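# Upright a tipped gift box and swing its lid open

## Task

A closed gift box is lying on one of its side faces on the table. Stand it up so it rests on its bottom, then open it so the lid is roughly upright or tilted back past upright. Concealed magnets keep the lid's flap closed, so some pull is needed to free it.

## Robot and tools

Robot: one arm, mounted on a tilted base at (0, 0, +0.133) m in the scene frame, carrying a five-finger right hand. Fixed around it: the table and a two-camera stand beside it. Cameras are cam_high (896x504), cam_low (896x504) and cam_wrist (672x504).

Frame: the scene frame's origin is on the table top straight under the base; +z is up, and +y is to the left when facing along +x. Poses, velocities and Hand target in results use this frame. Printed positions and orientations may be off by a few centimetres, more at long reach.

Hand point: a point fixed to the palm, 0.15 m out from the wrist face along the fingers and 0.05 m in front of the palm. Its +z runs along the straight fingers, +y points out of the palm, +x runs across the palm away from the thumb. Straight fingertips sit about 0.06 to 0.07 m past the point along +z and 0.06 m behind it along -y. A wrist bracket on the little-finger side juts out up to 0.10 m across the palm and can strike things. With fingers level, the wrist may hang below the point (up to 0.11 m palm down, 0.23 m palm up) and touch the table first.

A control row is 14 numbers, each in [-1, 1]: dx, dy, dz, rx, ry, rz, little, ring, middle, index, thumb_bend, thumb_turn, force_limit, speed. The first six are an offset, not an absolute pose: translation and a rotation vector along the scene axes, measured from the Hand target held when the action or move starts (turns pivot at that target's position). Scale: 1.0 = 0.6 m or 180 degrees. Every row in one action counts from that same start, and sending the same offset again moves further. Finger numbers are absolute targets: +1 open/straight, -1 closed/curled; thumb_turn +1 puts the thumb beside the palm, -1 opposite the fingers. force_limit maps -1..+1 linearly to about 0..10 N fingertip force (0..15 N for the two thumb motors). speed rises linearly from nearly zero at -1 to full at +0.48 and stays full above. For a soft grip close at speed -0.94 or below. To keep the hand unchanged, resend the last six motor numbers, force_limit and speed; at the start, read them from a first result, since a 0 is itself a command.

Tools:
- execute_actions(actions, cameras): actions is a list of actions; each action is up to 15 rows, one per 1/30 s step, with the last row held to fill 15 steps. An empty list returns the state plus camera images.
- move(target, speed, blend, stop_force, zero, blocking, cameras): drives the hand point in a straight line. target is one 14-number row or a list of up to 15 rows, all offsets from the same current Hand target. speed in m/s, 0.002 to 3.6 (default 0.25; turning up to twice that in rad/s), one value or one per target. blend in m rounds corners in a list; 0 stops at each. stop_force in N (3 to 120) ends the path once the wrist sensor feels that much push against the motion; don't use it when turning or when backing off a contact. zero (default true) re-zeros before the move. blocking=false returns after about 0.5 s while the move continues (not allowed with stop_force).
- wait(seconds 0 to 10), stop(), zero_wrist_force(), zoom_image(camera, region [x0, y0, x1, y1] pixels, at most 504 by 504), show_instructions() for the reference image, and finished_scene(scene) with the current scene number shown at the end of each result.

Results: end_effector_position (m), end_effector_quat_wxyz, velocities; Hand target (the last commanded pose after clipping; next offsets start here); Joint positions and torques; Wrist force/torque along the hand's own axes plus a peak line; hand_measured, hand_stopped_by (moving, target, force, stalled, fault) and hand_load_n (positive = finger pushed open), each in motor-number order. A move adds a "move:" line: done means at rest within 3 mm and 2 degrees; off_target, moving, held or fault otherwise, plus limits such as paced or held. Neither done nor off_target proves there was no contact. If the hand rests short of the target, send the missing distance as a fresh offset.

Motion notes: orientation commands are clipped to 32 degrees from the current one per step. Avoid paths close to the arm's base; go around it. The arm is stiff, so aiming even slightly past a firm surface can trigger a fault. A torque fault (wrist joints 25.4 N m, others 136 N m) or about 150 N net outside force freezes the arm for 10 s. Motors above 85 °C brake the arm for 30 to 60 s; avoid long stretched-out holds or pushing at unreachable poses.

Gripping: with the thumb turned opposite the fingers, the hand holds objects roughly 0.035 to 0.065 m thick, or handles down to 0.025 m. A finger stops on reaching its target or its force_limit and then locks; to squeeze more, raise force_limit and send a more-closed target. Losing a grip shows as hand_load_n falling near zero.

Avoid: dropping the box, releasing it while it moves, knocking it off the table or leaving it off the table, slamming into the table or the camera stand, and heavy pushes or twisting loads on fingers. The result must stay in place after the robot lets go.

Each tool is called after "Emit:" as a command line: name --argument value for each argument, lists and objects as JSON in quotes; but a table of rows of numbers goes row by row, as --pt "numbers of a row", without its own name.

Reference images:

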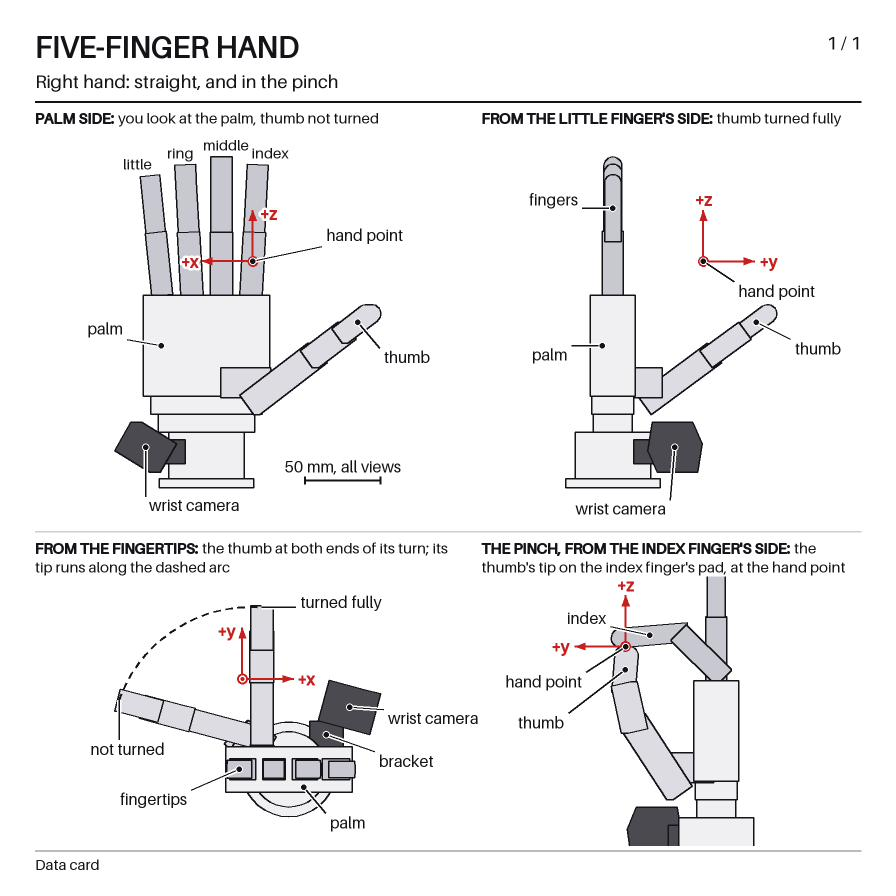

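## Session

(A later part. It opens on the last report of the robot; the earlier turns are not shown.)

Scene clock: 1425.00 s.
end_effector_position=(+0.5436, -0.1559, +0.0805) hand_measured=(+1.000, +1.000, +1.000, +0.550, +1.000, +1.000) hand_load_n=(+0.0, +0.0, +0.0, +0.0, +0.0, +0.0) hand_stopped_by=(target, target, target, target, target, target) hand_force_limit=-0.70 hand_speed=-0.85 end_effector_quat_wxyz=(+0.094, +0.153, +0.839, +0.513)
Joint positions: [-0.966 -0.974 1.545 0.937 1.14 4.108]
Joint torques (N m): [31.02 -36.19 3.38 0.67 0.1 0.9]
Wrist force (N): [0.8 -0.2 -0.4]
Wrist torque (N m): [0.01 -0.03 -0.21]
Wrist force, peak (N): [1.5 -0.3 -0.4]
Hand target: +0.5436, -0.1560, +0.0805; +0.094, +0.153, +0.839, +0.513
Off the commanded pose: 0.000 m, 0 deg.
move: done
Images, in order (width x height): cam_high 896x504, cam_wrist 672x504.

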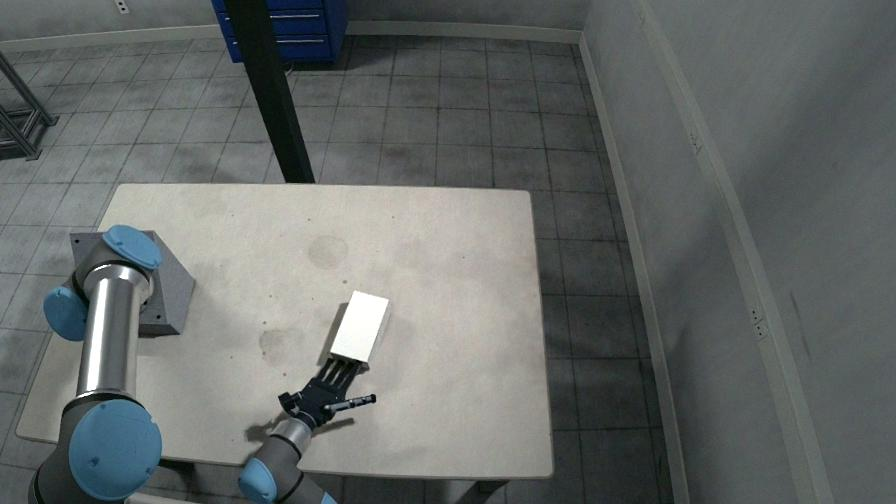

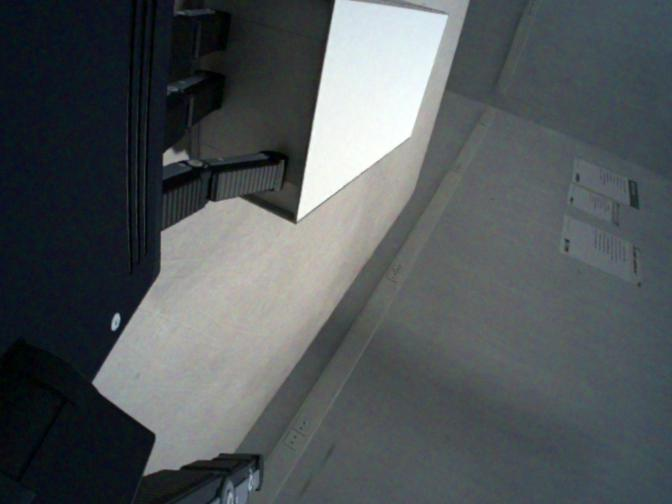

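Emit:
move --pt "0 0 -0.015 0 0 0 1 1 1 0.55 1 1 -0.7 -0.85" --speed 0.005 --stop_force 3

Emit:
move --pt "0 0 0 0 0 0 1 1 1 0.35 1 1 -0.6 -0.92" --speed 0.006 --cameras '["cam_wrist", "cam_high", "cam_low"]'

Emit:
zoom_image --camera "cam_wrist" --region '[150, 0, 450, 250]'

Emit:
zoom_image --camera "cam_low" --region '[630, 200, 830, 380]'

Scene clock: 1434.17 s.
end_effector_position=(+0.5436, -0.1560, +0.0732) hand_measured=(+1.000, +1.000, +1.000, +0.550, +1.000, +1.000) hand_load_n=(+0.0, +0.0, -2.5, +0.0, +0.0, +0.0) hand_stopped_by=(target, target, target, target, target, target) hand_force_limit=-0.70 hand_speed=-0.85 end_effector_quat_wxyz=(+0.094, +0.153, +0.839, +0.513)
Joint positions: [-0.973 -0.961 1.538 0.933 1.139 4.1]
Joint torques (N m): [35.92 -49.34 5.06 3.49 -0.53 1.33]
Wrist force (N): [1.2 3.3 -3.3]
Wrist torque (N m): [-0.01 0.03 -0.01]
Wrist force, peak (N): [0.9 3.9 -4.8]
Hand target: +0.5436, -0.1560, +0.0732; +0.094, +0.153, +0.839, +0.513 (not the last commanded pose)
Off the commanded pose: 0.002 m, 0 deg.
move: contact

Scene clock: 1435.33 s.
end_effector_position=(+0.5436, -0.1560, +0.0732) hand_measured=(+1.000, +1.000, +1.000, +0.350, +1.000, +1.000) hand_load_n=(-0.5, +0.0, -3.0, +0.0, +0.0, +0.0) hand_stopped_by=(target, target, target, target, target, target) hand_force_limit=-0.60 hand_speed=-0.92 end_effector_quat_wxyz=(+0.094, +0.153, +0.839, +0.513)
Joint positions: [-0.973 -0.961 1.538 0.933 1.139 4.1]
Joint torques (N m): [36.31 -49.58 4.73 3.57 0.75 1.51]
Wrist force (N): [1.5 2.7 -3.1]
Wrist torque (N m): [-0.01 0.00 -0.01]
Wrist force, peak (N): [1.5 3.6 -3.2]
Hand target: +0.5436, -0.1560, +0.0732; +0.094, +0.153, +0.839, +0.513
Off the commanded pose: 0.000 m, 0 deg.
move: done

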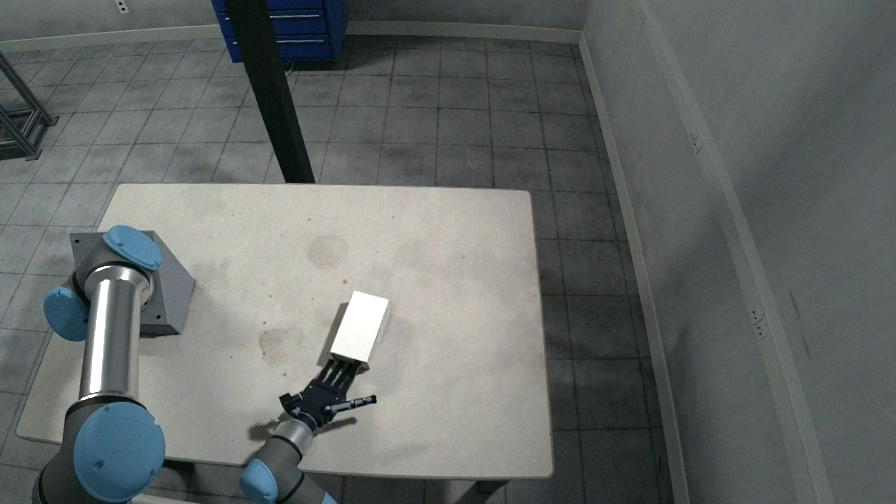

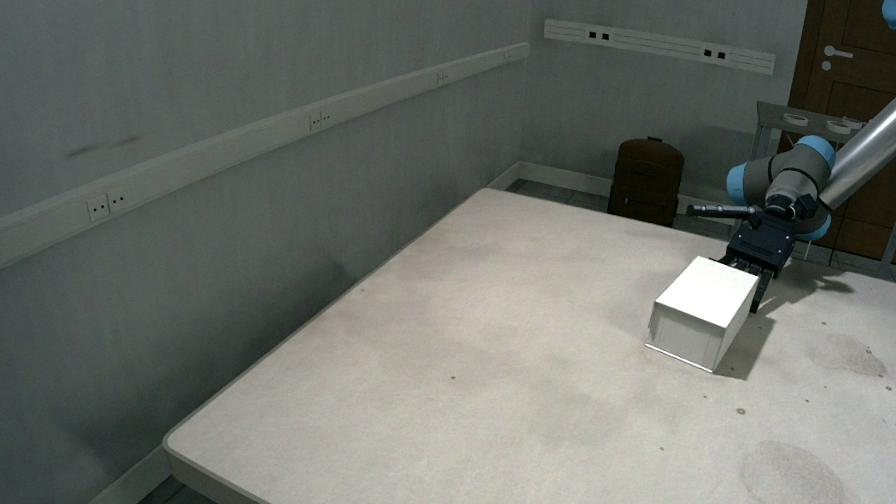

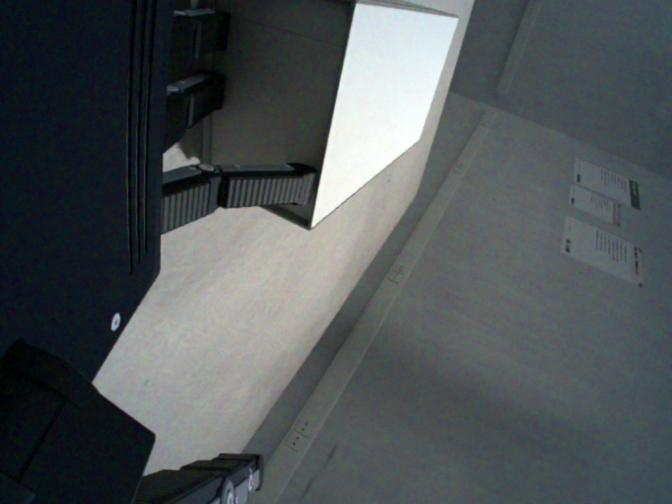

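Scaled by 1.680 from the camera's 672x504 image, which has a finer 960x720 frame.

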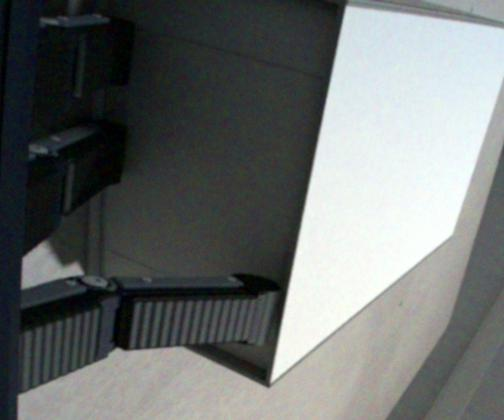

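Scaled by 2.520 from the camera's 896x504 image, which has a finer 1280x720 frame.

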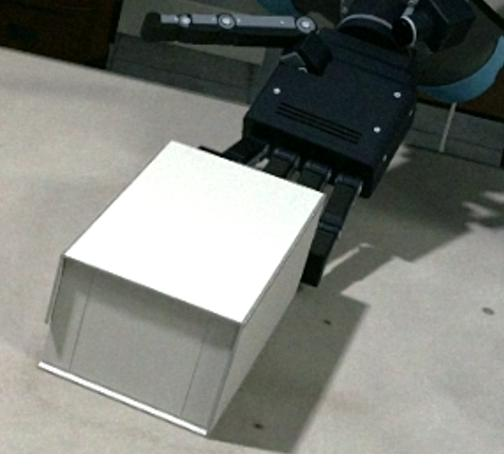

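Emit:
move --pt "0 0 0 0 0 0 1 1 1 0.2 1 1 0.2 -0.93" --speed 0.006 --cameras '["cam_wrist", "cam_high", "cam_low"]'

Emit:
zoom_image --camera "cam_wrist" --region '[150, 0, 450, 250]'

Emit:
zoom_image --camera "cam_low" --region '[630, 200, 830, 380]'

Scene clock: 1443.03 s.
end_effector_position=(+0.5436, -0.1560, +0.0732) hand_measured=(+1.000, +1.000, +1.000, +0.200, +1.000, +1.000) hand_load_n=(+0.0, +0.0, -3.0, +0.0, +0.0, +0.0) hand_stopped_by=(target, target, target, target, target, target) hand_force_limit=0.20 hand_speed=-0.93 end_effector_quat_wxyz=(+0.094, +0.153, +0.839, +0.513)
Joint positions: [-0.973 -0.961 1.538 0.933 1.139 4.1]
Joint torques (N m): [35.64 -49.61 4.86 3.5 0.27 1.42]
Wrist force (N): [0.8 3.5 -2.5]
Wrist torque (N m): [-0.08 0.02 -0.04]
Wrist force, peak (N): [1.4 3.6 -3.4]
Hand target: +0.5436, -0.1560, +0.0732; +0.094, +0.153, +0.839, +0.513
Off the commanded pose: 0.000 m, 0 deg.
move: done

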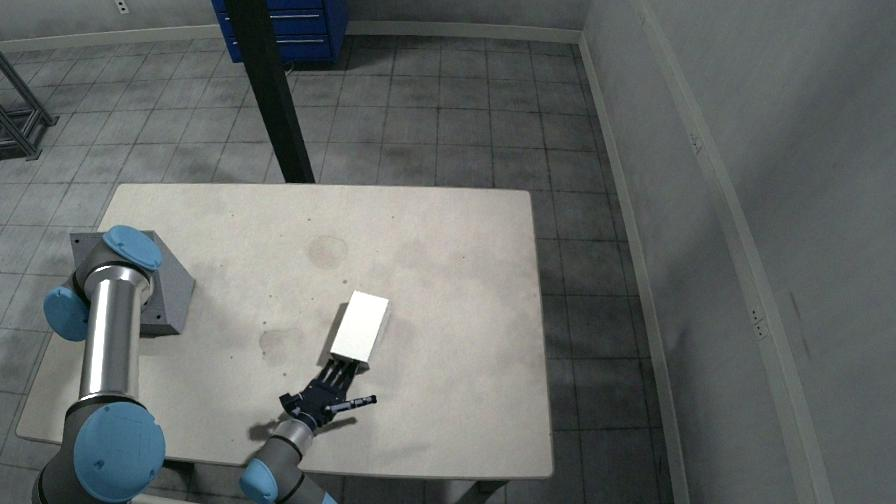

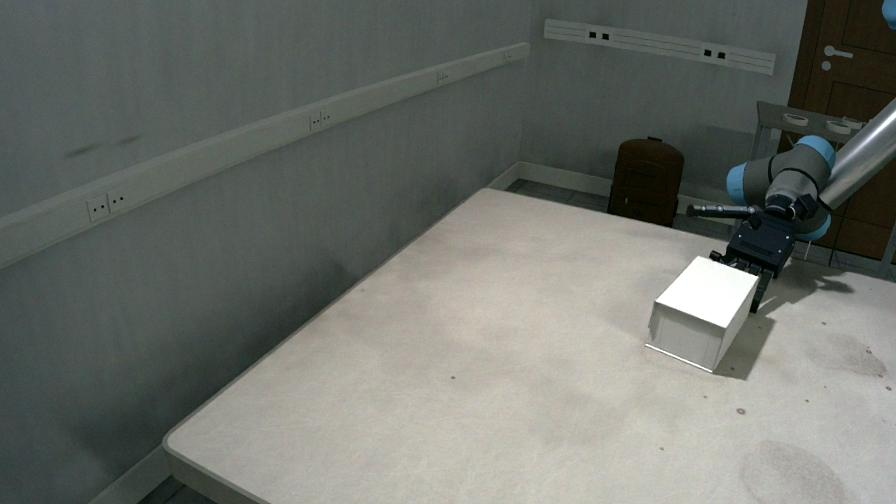

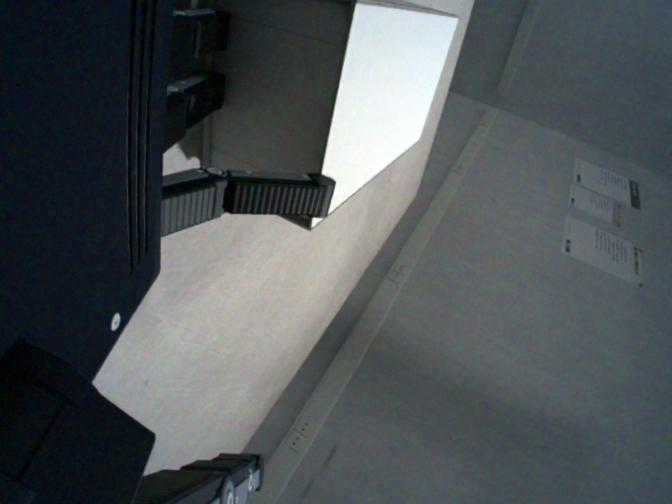

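Scaled by 1.680 from the camera's 672x504 image, which has a finer 960x720 frame.

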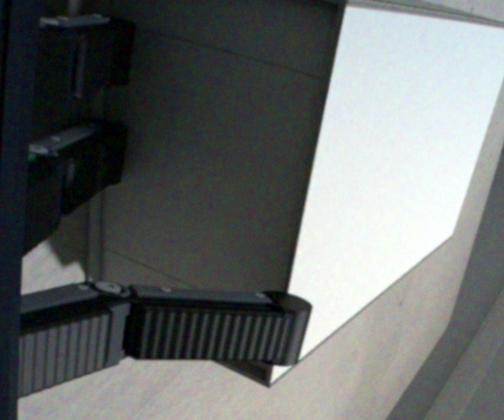

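Scaled by 2.520 from the camera's 896x504 image, which has a finer 1280x720 frame.

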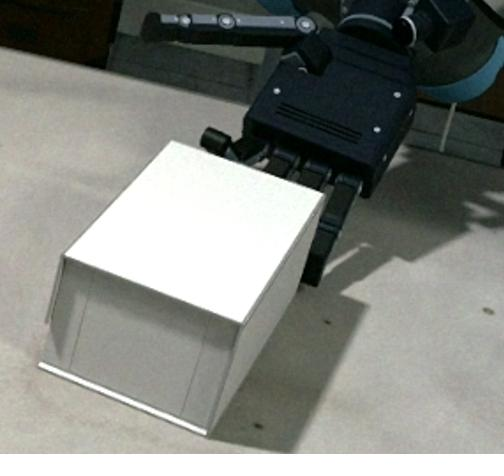

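Emit:
move --pt "-0.0059 -0.0156 0.0417 0 0 0 1 1 1 0.2 1 1 0.2 -0.93" --pt "0.0013 0.0035 0.025 -0.1039 0.0392 0 0.5 0.5 0.7 0.4 1 1 -0.6 -0.3" --pt "0.0033 0.0088 -0.0087 -0.1039 0.0392 0 0.5 0.5 0.7 0.4 1 1 -0.6 -0.3" --speed 0.1 --cameras '["cam_wrist", "cam_high", "cam_low"]'

Emit:
zoom_image --camera "cam_wrist" --region '[150, 0, 450, 250]'

Emit:
zoom_image --camera "cam_high" --region '[280, 280, 410, 420]'

Scene clock: 1463.83 s.
end_effector_position=(+0.5456, -0.1507, +0.0678) hand_measured=(+0.500, +0.500, +0.700, +0.400, +1.000, +1.000) hand_load_n=(+0.0, +0.0, +0.0, +0.0, +0.0, +0.0) hand_stopped_by=(target, target, target, target, target, target) hand_force_limit=-0.60 hand_speed=-0.30 end_effector_quat_wxyz=(+0.066, +0.167, +0.916, +0.360)
Joint positions: [-0.822 -1.079 1.595 0.776 1.472 4.303]
Joint torques (N m): [37.27 -49 -5.02 5.1 -1.53 1.37]
Wrist force (N): [0.9 0.3 -0.3]
Wrist torque (N m): [-0.01 -0.13 -0.06]
Wrist force, peak (N): [1.1 3.8 -2.7]
Hand target: +0.5456, -0.1507, +0.0680; +0.066, +0.167, +0.916, +0.360
Off the commanded pose: 0.000 m, 0 deg.
move: done

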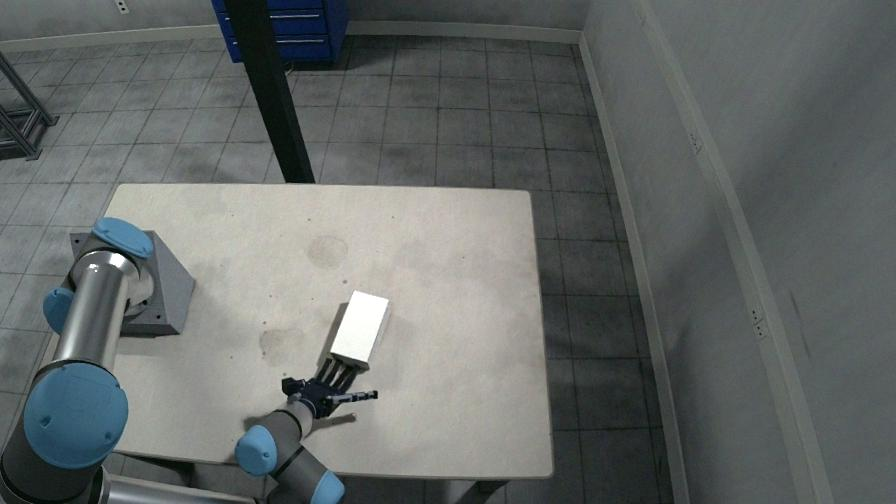

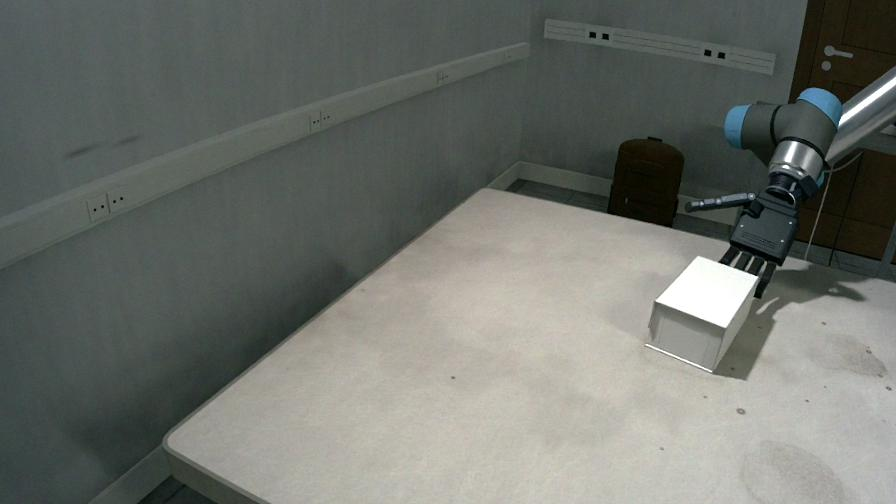

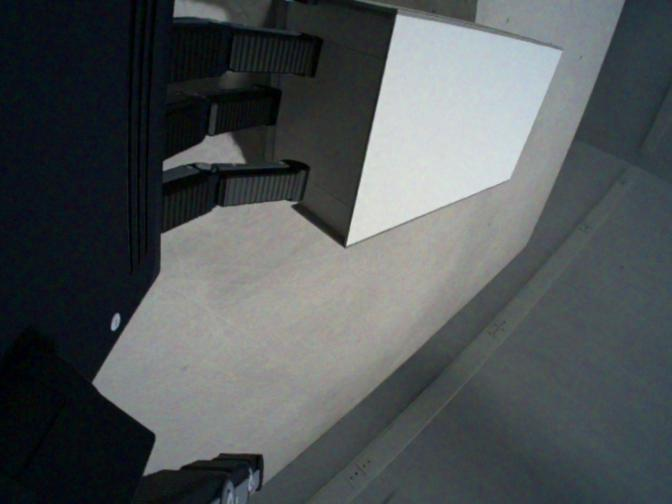

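Scaled by 1.680 from the camera's 672x504 image, which has a finer 960x720 frame.

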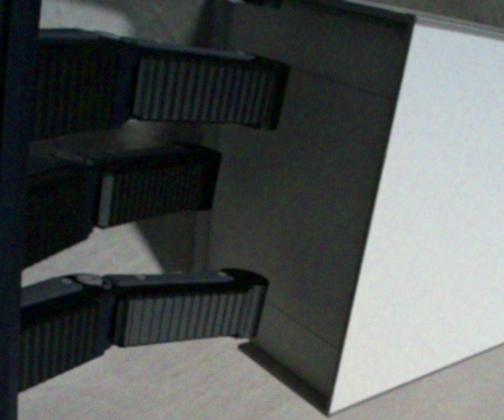

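Scaled by 3.600 from the camera's 896x504 image, which has a finer 1280x720 frame.

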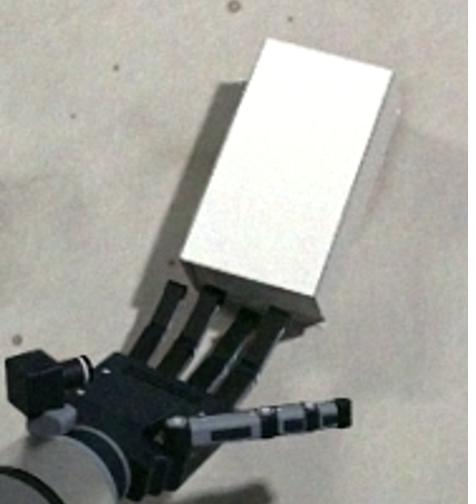

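Emit:
move --pt "0.005 0.0165 0 0 0 0.017 0.5 0.5 0.7 0.4 1 1 -0.6 -0.3" --speed 0.012 --cameras '["cam_wrist", "cam_high"]'

Emit:
zoom_image --camera "cam_wrist" --region '[150, 0, 450, 250]'

Emit:
zoom_image --camera "cam_high" --region '[280, 280, 410, 420]'

Scene clock: 1470.07 s.
end_effector_position=(+0.5486, -0.1408, +0.0680) hand_measured=(+0.500, +0.500, +0.700, +0.400, +1.000, +1.000) hand_load_n=(+0.0, +0.0, +0.0, +0.0, +0.0, +0.0) hand_stopped_by=(target, target, target, target, target, target) hand_force_limit=-0.60 hand_speed=-0.30 end_effector_quat_wxyz=(+0.056, +0.142, +0.920, +0.361)
Joint positions: [-0.798 -1.046 1.56 0.811 1.493 4.284]
Joint torques (N m): [31.34 -40.69 -2.76 3.46 -0.41 -0.7]
Wrist force (N): [0.5 0.0 -0.3]
Wrist torque (N m): [-0.02 -0.04 -0.09]
Wrist force, peak (N): [1.2 -0.1 -0.5]
Hand target: +0.5486, -0.1408, +0.0680; +0.056, +0.142, +0.920, +0.361
Off the commanded pose: 0.000 m, 0 deg.
move: done
Images, in order (width x height): cam_high 896x504, cam_wrist 672x504.

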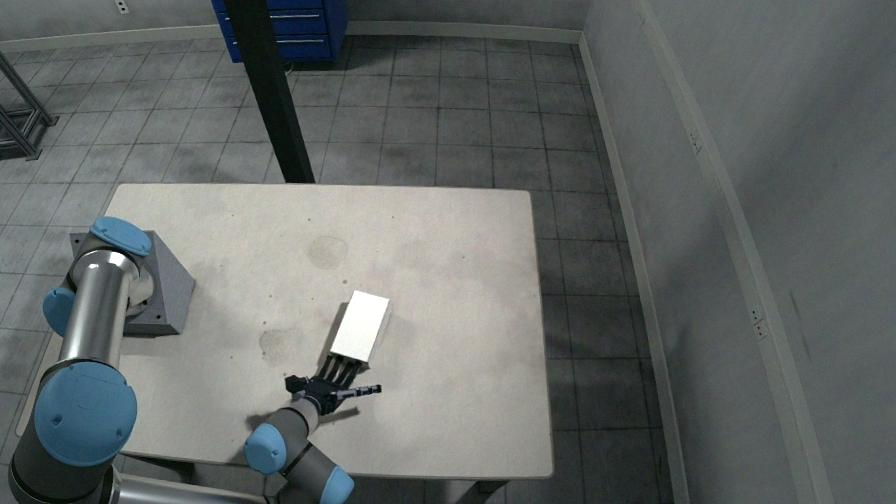

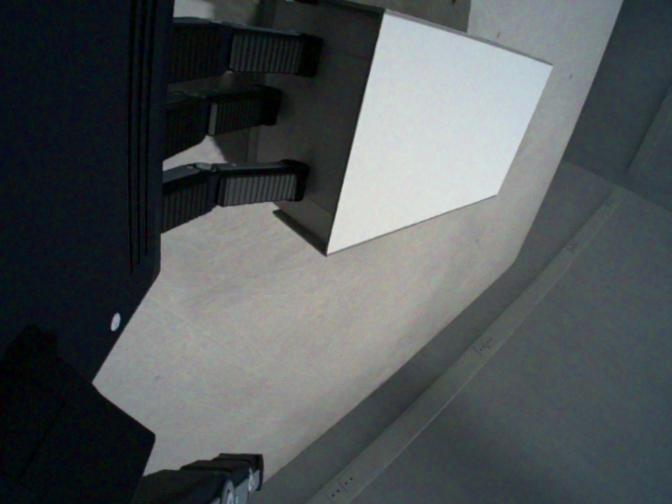

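Scaled by 1.680 from the camera's 672x504 image, which has a finer 960x720 frame.

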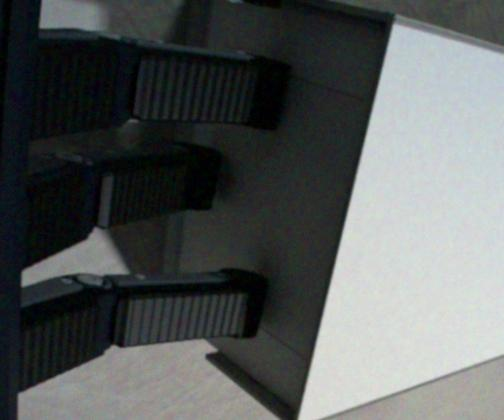

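Scaled by 3.600 from the camera's 896x504 image, which has a finer 1280x720 frame.

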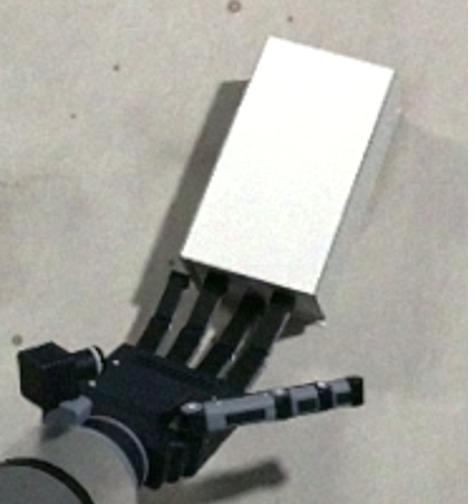

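Emit:
move --pt "0.0003 0.001 -0.02 0 0 0 0.5 0.5 0.7 0.4 1 1 -0.6 -0.3" --speed 0.005 --stop_force 3 --cameras '["cam_wrist", "cam_high"]'

Emit:
zoom_image --camera "cam_wrist" --region '[150, 0, 450, 250]'

Scene clock: 1477.33 s.
end_effector_position=(+0.5487, -0.1403, +0.0579) hand_measured=(+0.500, +0.500, +0.700, +0.400, +1.000, +1.000) hand_load_n=(+0.0, +0.5, -2.0, +0.0, +0.0, +0.0) hand_stopped_by=(target, target, target, target, target, target) hand_force_limit=-0.60 hand_speed=-0.30 end_effector_quat_wxyz=(+0.056, +0.142, +0.920, +0.361)
Joint positions: [-0.81 -1.031 1.558 0.799 1.49 4.273]
Joint torques (N m): [38.21 -45.96 4.33 3.85 0.52 1.38]
Wrist force (N): [1.6 0.6 -5.8]
Wrist torque (N m): [0.13 0.07 -0.04]
Wrist force, peak (N): [0.9 1.1 -8.6]
Hand target: +0.5487, -0.1403, +0.0579; +0.056, +0.142, +0.920, +0.361 (not the last commanded pose)
Off the commanded pose: 0.002 m, 0 deg.
move: contact
Images, in order (width x height): cam_high 896x504, cam_wrist 672x504.

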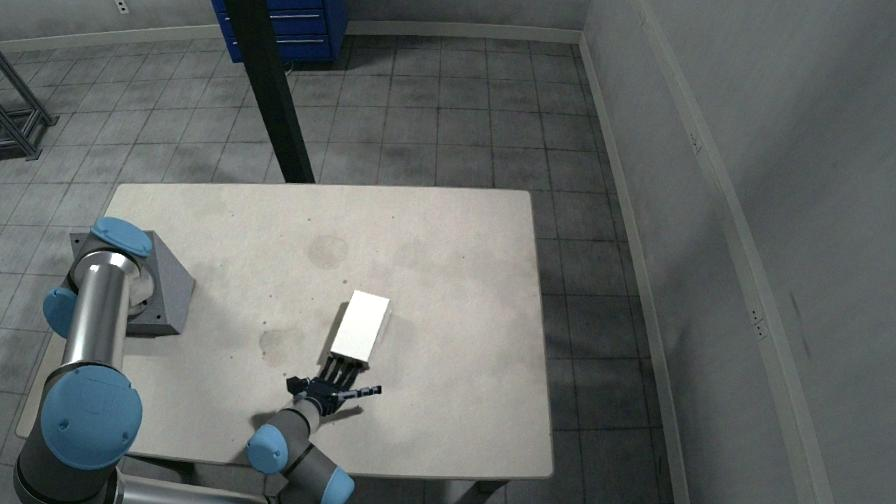

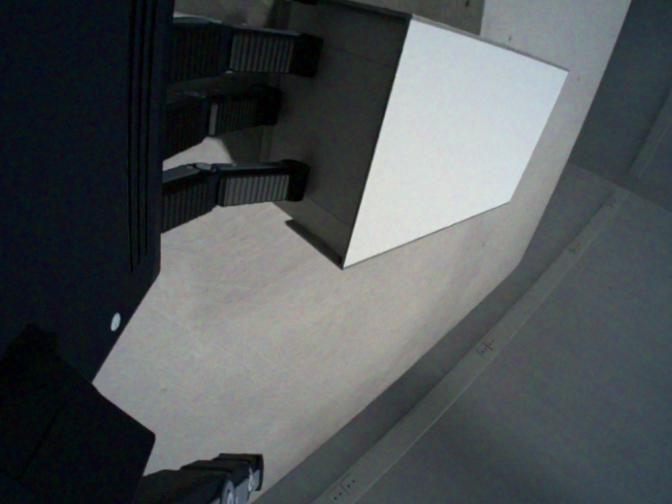

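Scaled by 1.680 from the camera's 672x504 image, which has a finer 960x720 frame.

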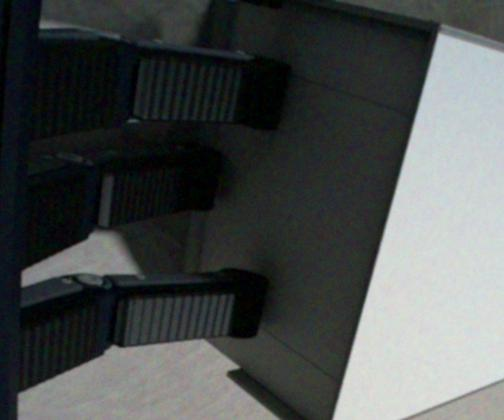

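Emit:
move --pt "0 0 0.01 0 0 0 0.5 0.5 0.7 0.4 1 1 -0.6 -0.3" --pt "0.003 0.0095 0.01 0 0 0 0.5 0.5 0.7 0.4 1 1 -0.6 -0.3" --speed 0.015

Emit:
move --pt "0.0003 0.001 -0.02 0 0 0 0.5 0.5 0.7 0.4 1 1 -0.6 -0.3" --speed 0.004 --stop_force 3 --cameras '["cam_wrist", "cam_high"]'

Emit:
zoom_image --camera "cam_wrist" --region '[150, 0, 450, 250]'

Scene clock: 1485.90 s.
end_effector_position=(+0.5506, -0.1345, +0.0639) hand_measured=(+0.500, +0.500, +0.700, +0.400, +1.000, +1.000) hand_load_n=(+0.0, +0.0, +0.0, +0.0, +0.0, +0.0) hand_stopped_by=(target, target, target, target, target, target) hand_force_limit=-0.60 hand_speed=-0.30 end_effector_quat_wxyz=(+0.056, +0.142, +0.920, +0.361)
Joint positions: [-0.793 -1.034 1.562 0.796 1.494 4.29]
Joint torques (N m): [26.62 -39.64 0.27 1.25 0.07 0.04]
Wrist force (N): [0.9 -0.2 -0.5]
Wrist torque (N m): [-0.04 -0.08 -0.18]
Wrist force, peak (N): [1.3 1.2 -6.8]
Hand target: +0.5505, -0.1346, +0.0639; +0.056, +0.142, +0.920, +0.361
Off the commanded pose: 0.000 m, 0 deg.
move: done

Scene clock: 1488.43 s.
end_effector_position=(+0.5506, -0.1343, +0.0580) hand_measured=(+0.500, +0.500, +0.700, +0.400, +1.000, +1.000) hand_load_n=(+0.0, +0.0, -2.0, +0.0, +0.0, +0.0) hand_stopped_by=(target, target, target, target, target, target) hand_force_limit=-0.60 hand_speed=-0.30 end_effector_quat_wxyz=(+0.056, +0.142, +0.920, +0.361)
Joint positions: [-0.8 -1.026 1.561 0.79 1.492 4.283]
Joint torques (N m): [36.48 -47.37 2.8 3.91 0.75 1.33]
Wrist force (N): [1.3 1.2 -2.6]
Wrist torque (N m): [-0.03 0.02 -0.02]
Wrist force, peak (N): [0.8 2.2 -4.3]
Hand target: +0.5506, -0.1343, +0.0580; +0.056, +0.142, +0.920, +0.361 (not the last commanded pose)
Off the commanded pose: 0.006 m, 0 deg.
move: contact
Images, in order (width x height): cam_high 896x504, cam_wrist 672x504.

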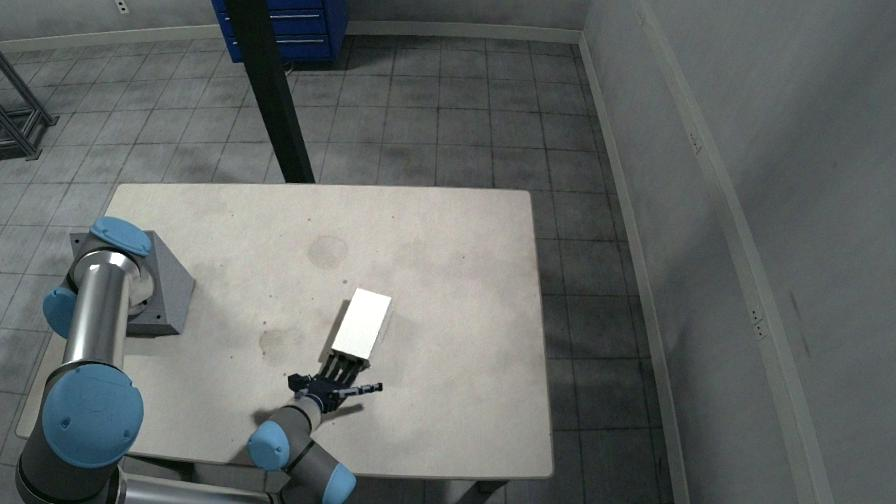

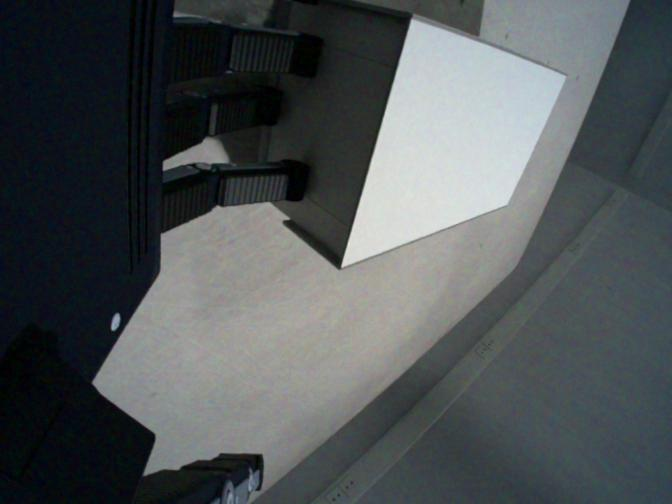

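Scaled by 1.680 from the camera's 672x504 image, which has a finer 960x720 frame.

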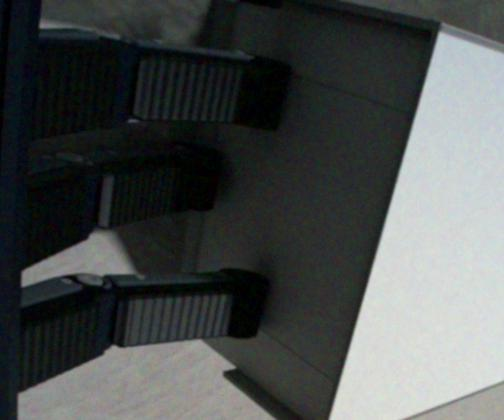

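Emit:
move --pt "0 0 0 0 0 0 0.5 0.5 0.7 0.2 1 1 -0.7 -0.92" --speed 0.005 --cameras '["cam_wrist"]'

Emit:
zoom_image --camera "cam_wrist" --region '[150, 0, 450, 250]'

Scene clock: 1494.23 s.
end_effector_position=(+0.5506, -0.1343, +0.0580) hand_measured=(+0.500, +0.500, +0.700, +0.200, +1.000, +1.000) hand_load_n=(+0.0, +0.0, -1.5, +0.0, +0.0, +0.0) hand_stopped_by=(target, target, target, target, target, target) hand_force_limit=-0.70 hand_speed=-0.92 end_effector_quat_wxyz=(+0.056, +0.142, +0.920, +0.361)
Joint positions: [-0.8 -1.026 1.561 0.79 1.492 4.283]
Joint torques (N m): [36.84 -47.73 3.96 4.1 -0.01 1.17]
Wrist force (N): [0.7 1.9 -1.5]
Wrist torque (N m): [-0.09 -0.09 -0.05]
Wrist force, peak (N): [1.7 2.5 -3.3]
Hand target: +0.5506, -0.1343, +0.0580; +0.056, +0.142, +0.920, +0.361
Off the commanded pose: 0.000 m, 0 deg.
move: done
Images, in order (width x height): cam_wrist 672x504.

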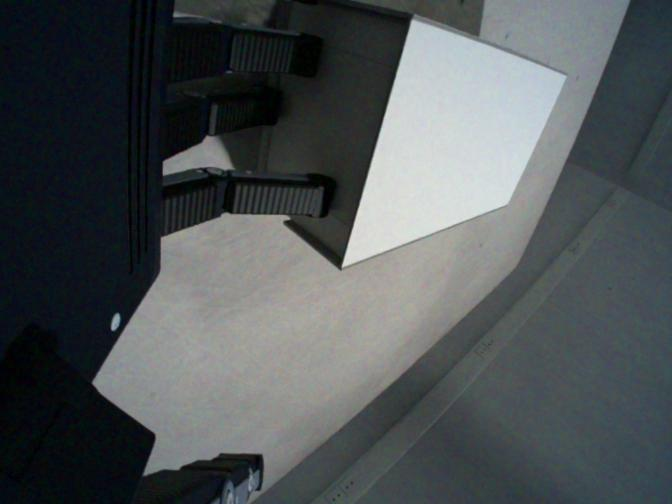

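Scaled by 1.680 from the camera's 672x504 image, which has a finer 960x720 frame.

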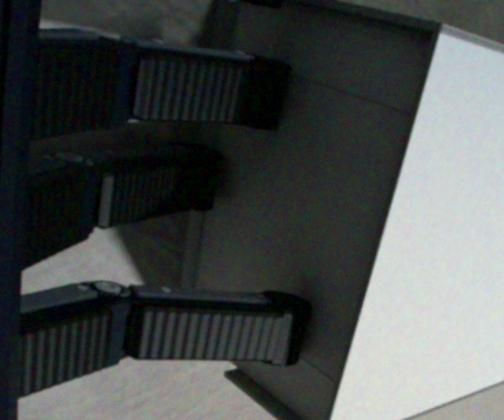

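Emit:
move --pt "-0.011 -0.0315 0.005 0 0 0 0.5 0.5 0.7 0.2 1 1 -0.7 -0.3" --pt "0.05 -0.05 0.07 0 0 0 0.5 0.5 0.7 0.7 1 1 -0.7 -0.3" --pt "0.20 -0.0 0.07 0 0 0 0.5 0.5 0.7 0.7 1 1 -0.7 -0.3" --pt "0.20 0.03 0.02 0 0 0 0.5 0.5 0.7 0.7 1 1 -0.7 -0.3" --speed 0.15 --blend '[0.01, 0.01, 0.01, 0]' --cameras '["all"]'

Scene clock: 1548.83 s.
end_effector_position=(+0.6706, -0.1163, +0.0701) hand_measured=(+0.500, +0.500, +0.700, +0.700, +1.000, +1.000) hand_load_n=(+0.0, +0.0, -0.5, +0.0, +0.0, +0.0) hand_stopped_by=(target, target, target, target, target, target) hand_force_limit=-0.70 hand_speed=-0.30 end_effector_quat_wxyz=(+0.056, +0.142, +0.920, +0.362)
Joint positions: [-0.638 -0.785 1.14 0.96 1.532 4.44]
Joint torques (N m): [45.37 -46.46 -8.14 2.99 -0.29 1.58]
Wrist force (N): [0.7 0.2 0.0]
Wrist torque (N m): [-0.03 -0.08 -0.10]
Wrist force, peak (N): [0.8 2.1 -1.9]
Hand target: +0.6706, -0.1163, +0.0700; +0.056, +0.142, +0.920, +0.361
Off the commanded pose: 0.000 m, 0 deg.
move: done; blend cut to 0 m at target 2

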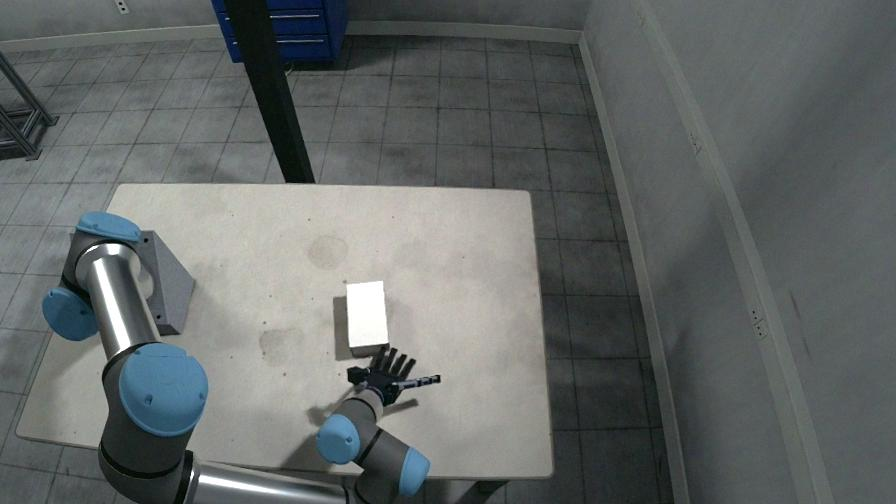

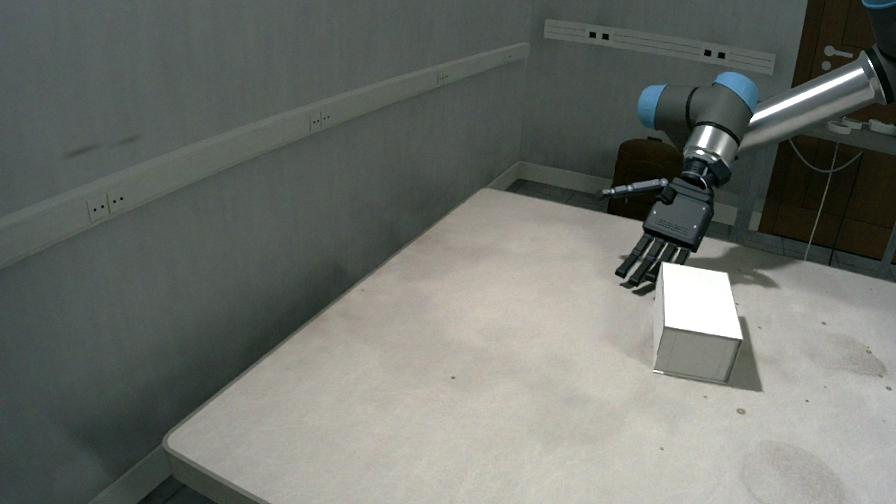

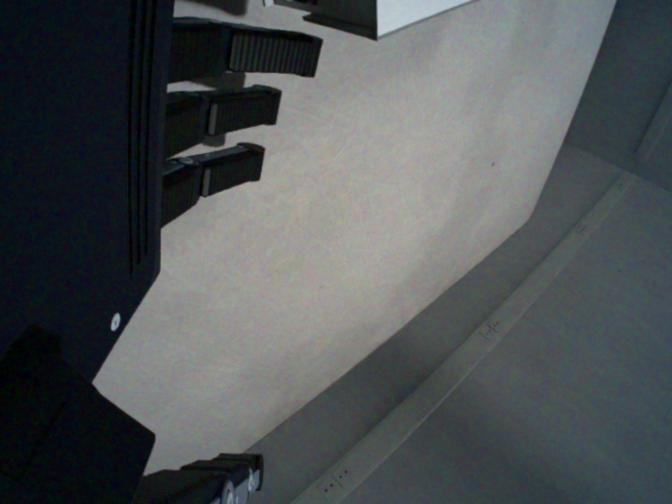

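Emit:
zoom_image --camera "cam_high" --region '[320, 260, 450, 400]'

Emit:
zoom_image --camera "cam_low" --region '[600, 220, 780, 400]'

Scaled by 3.600 from the camera's 896x504 image, which has a finer 1280x720 frame.

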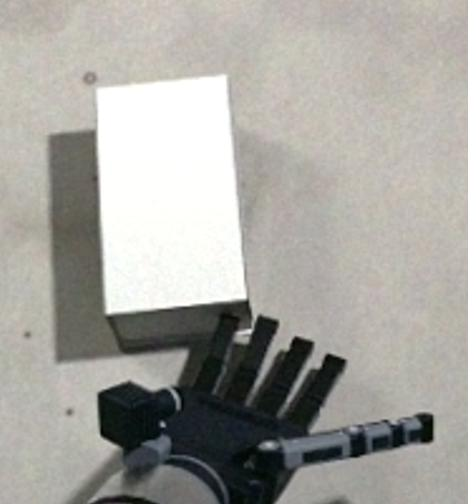

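Scaled by 2.800 from the camera's 896x504 image, which has a finer 1280x720 frame.

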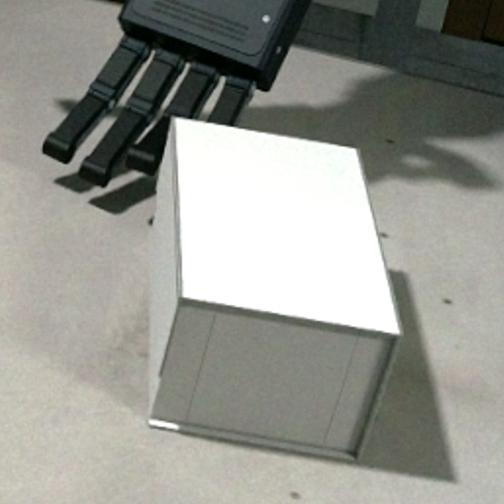

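Emit:
move --pt "0.075 -0.017 0 0 0 0 0.5 0.5 0.7 0.7 1 1 -0.7 -0.3" --pt "0.075 0.033 0 0 0 0 0.5 0.5 0.7 0.7 1 1 -0.7 -0.3" --pt "0.025 0.033 0 0 0 0 0.5 0.5 0.7 0.7 1 1 -0.7 -0.3" --pt "-0.067 0.022 0 0 0 0 0.5 0.5 0.7 0.7 1 1 -0.7 -0.3" --pt "-0.153 0.0575 0 0 0 0 0.5 0.5 0.7 0.7 1 1 -0.7 -0.3" --speed '[0.12, 0.12, 0.08, 0.06, 0.06]' --blend '[0.005, 0.005, 0.01, 0.02, 0]' --cameras '["all"]'

Emit:
zoom_image --camera "cam_high" --region '[310, 240, 450, 390]'

Scene clock: 1587.33 s.
end_effector_position=(+0.5789, -0.0819, +0.0700) hand_measured=(+0.500, +0.500, +0.700, +0.700, +1.000, +1.000) hand_load_n=(+0.0, +0.0, +0.0, +0.0, +0.0, +0.0) hand_stopped_by=(target, target, target, target, target, target) hand_force_limit=-0.70 hand_speed=-0.30 end_effector_quat_wxyz=(+0.056, +0.142, +0.920, +0.361)
Joint positions: [-0.686 -0.963 1.539 0.741 1.52 4.394]
Joint torques (N m): [40.11 -30.69 -3.46 4.49 -1.86 1.37]
Wrist force (N): [0.9 -0.4 0.0]
Wrist torque (N m): [-0.12 -0.11 -0.06]
Wrist force, peak (N): [1.9 0.3 -0.1]
Hand target: +0.5788, -0.0818, +0.0700; +0.056, +0.142, +0.920, +0.361
Off the commanded pose: 0.000 m, 0 deg.
move: done

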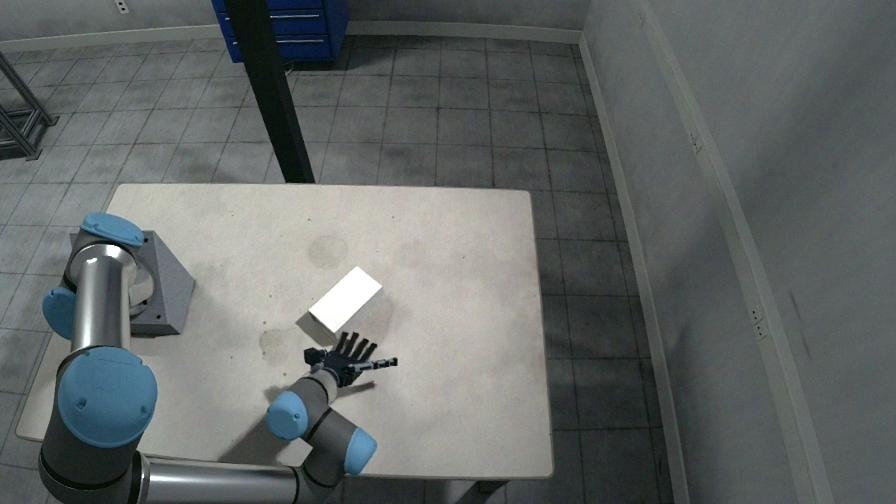

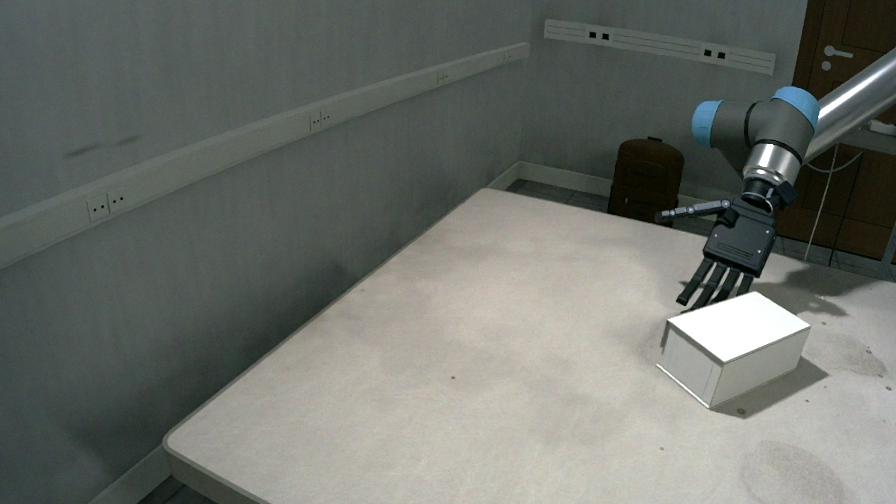

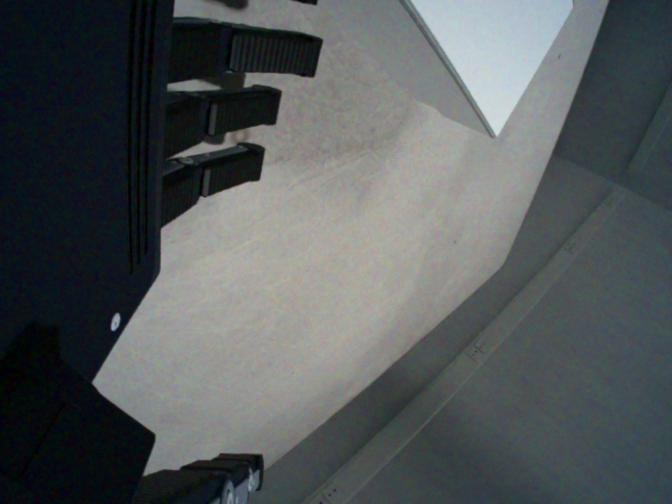

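Scaled by 3.360 from the camera's 896x504 image, which has a finer 1280x720 frame.

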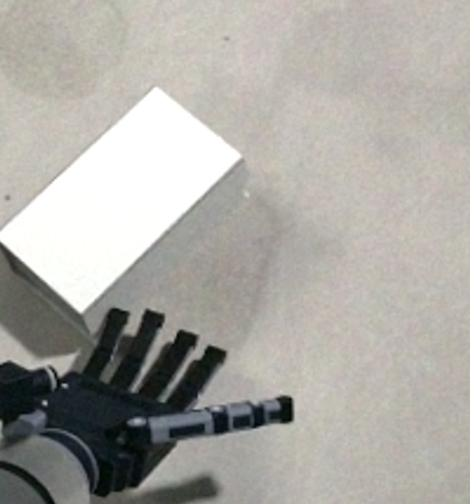

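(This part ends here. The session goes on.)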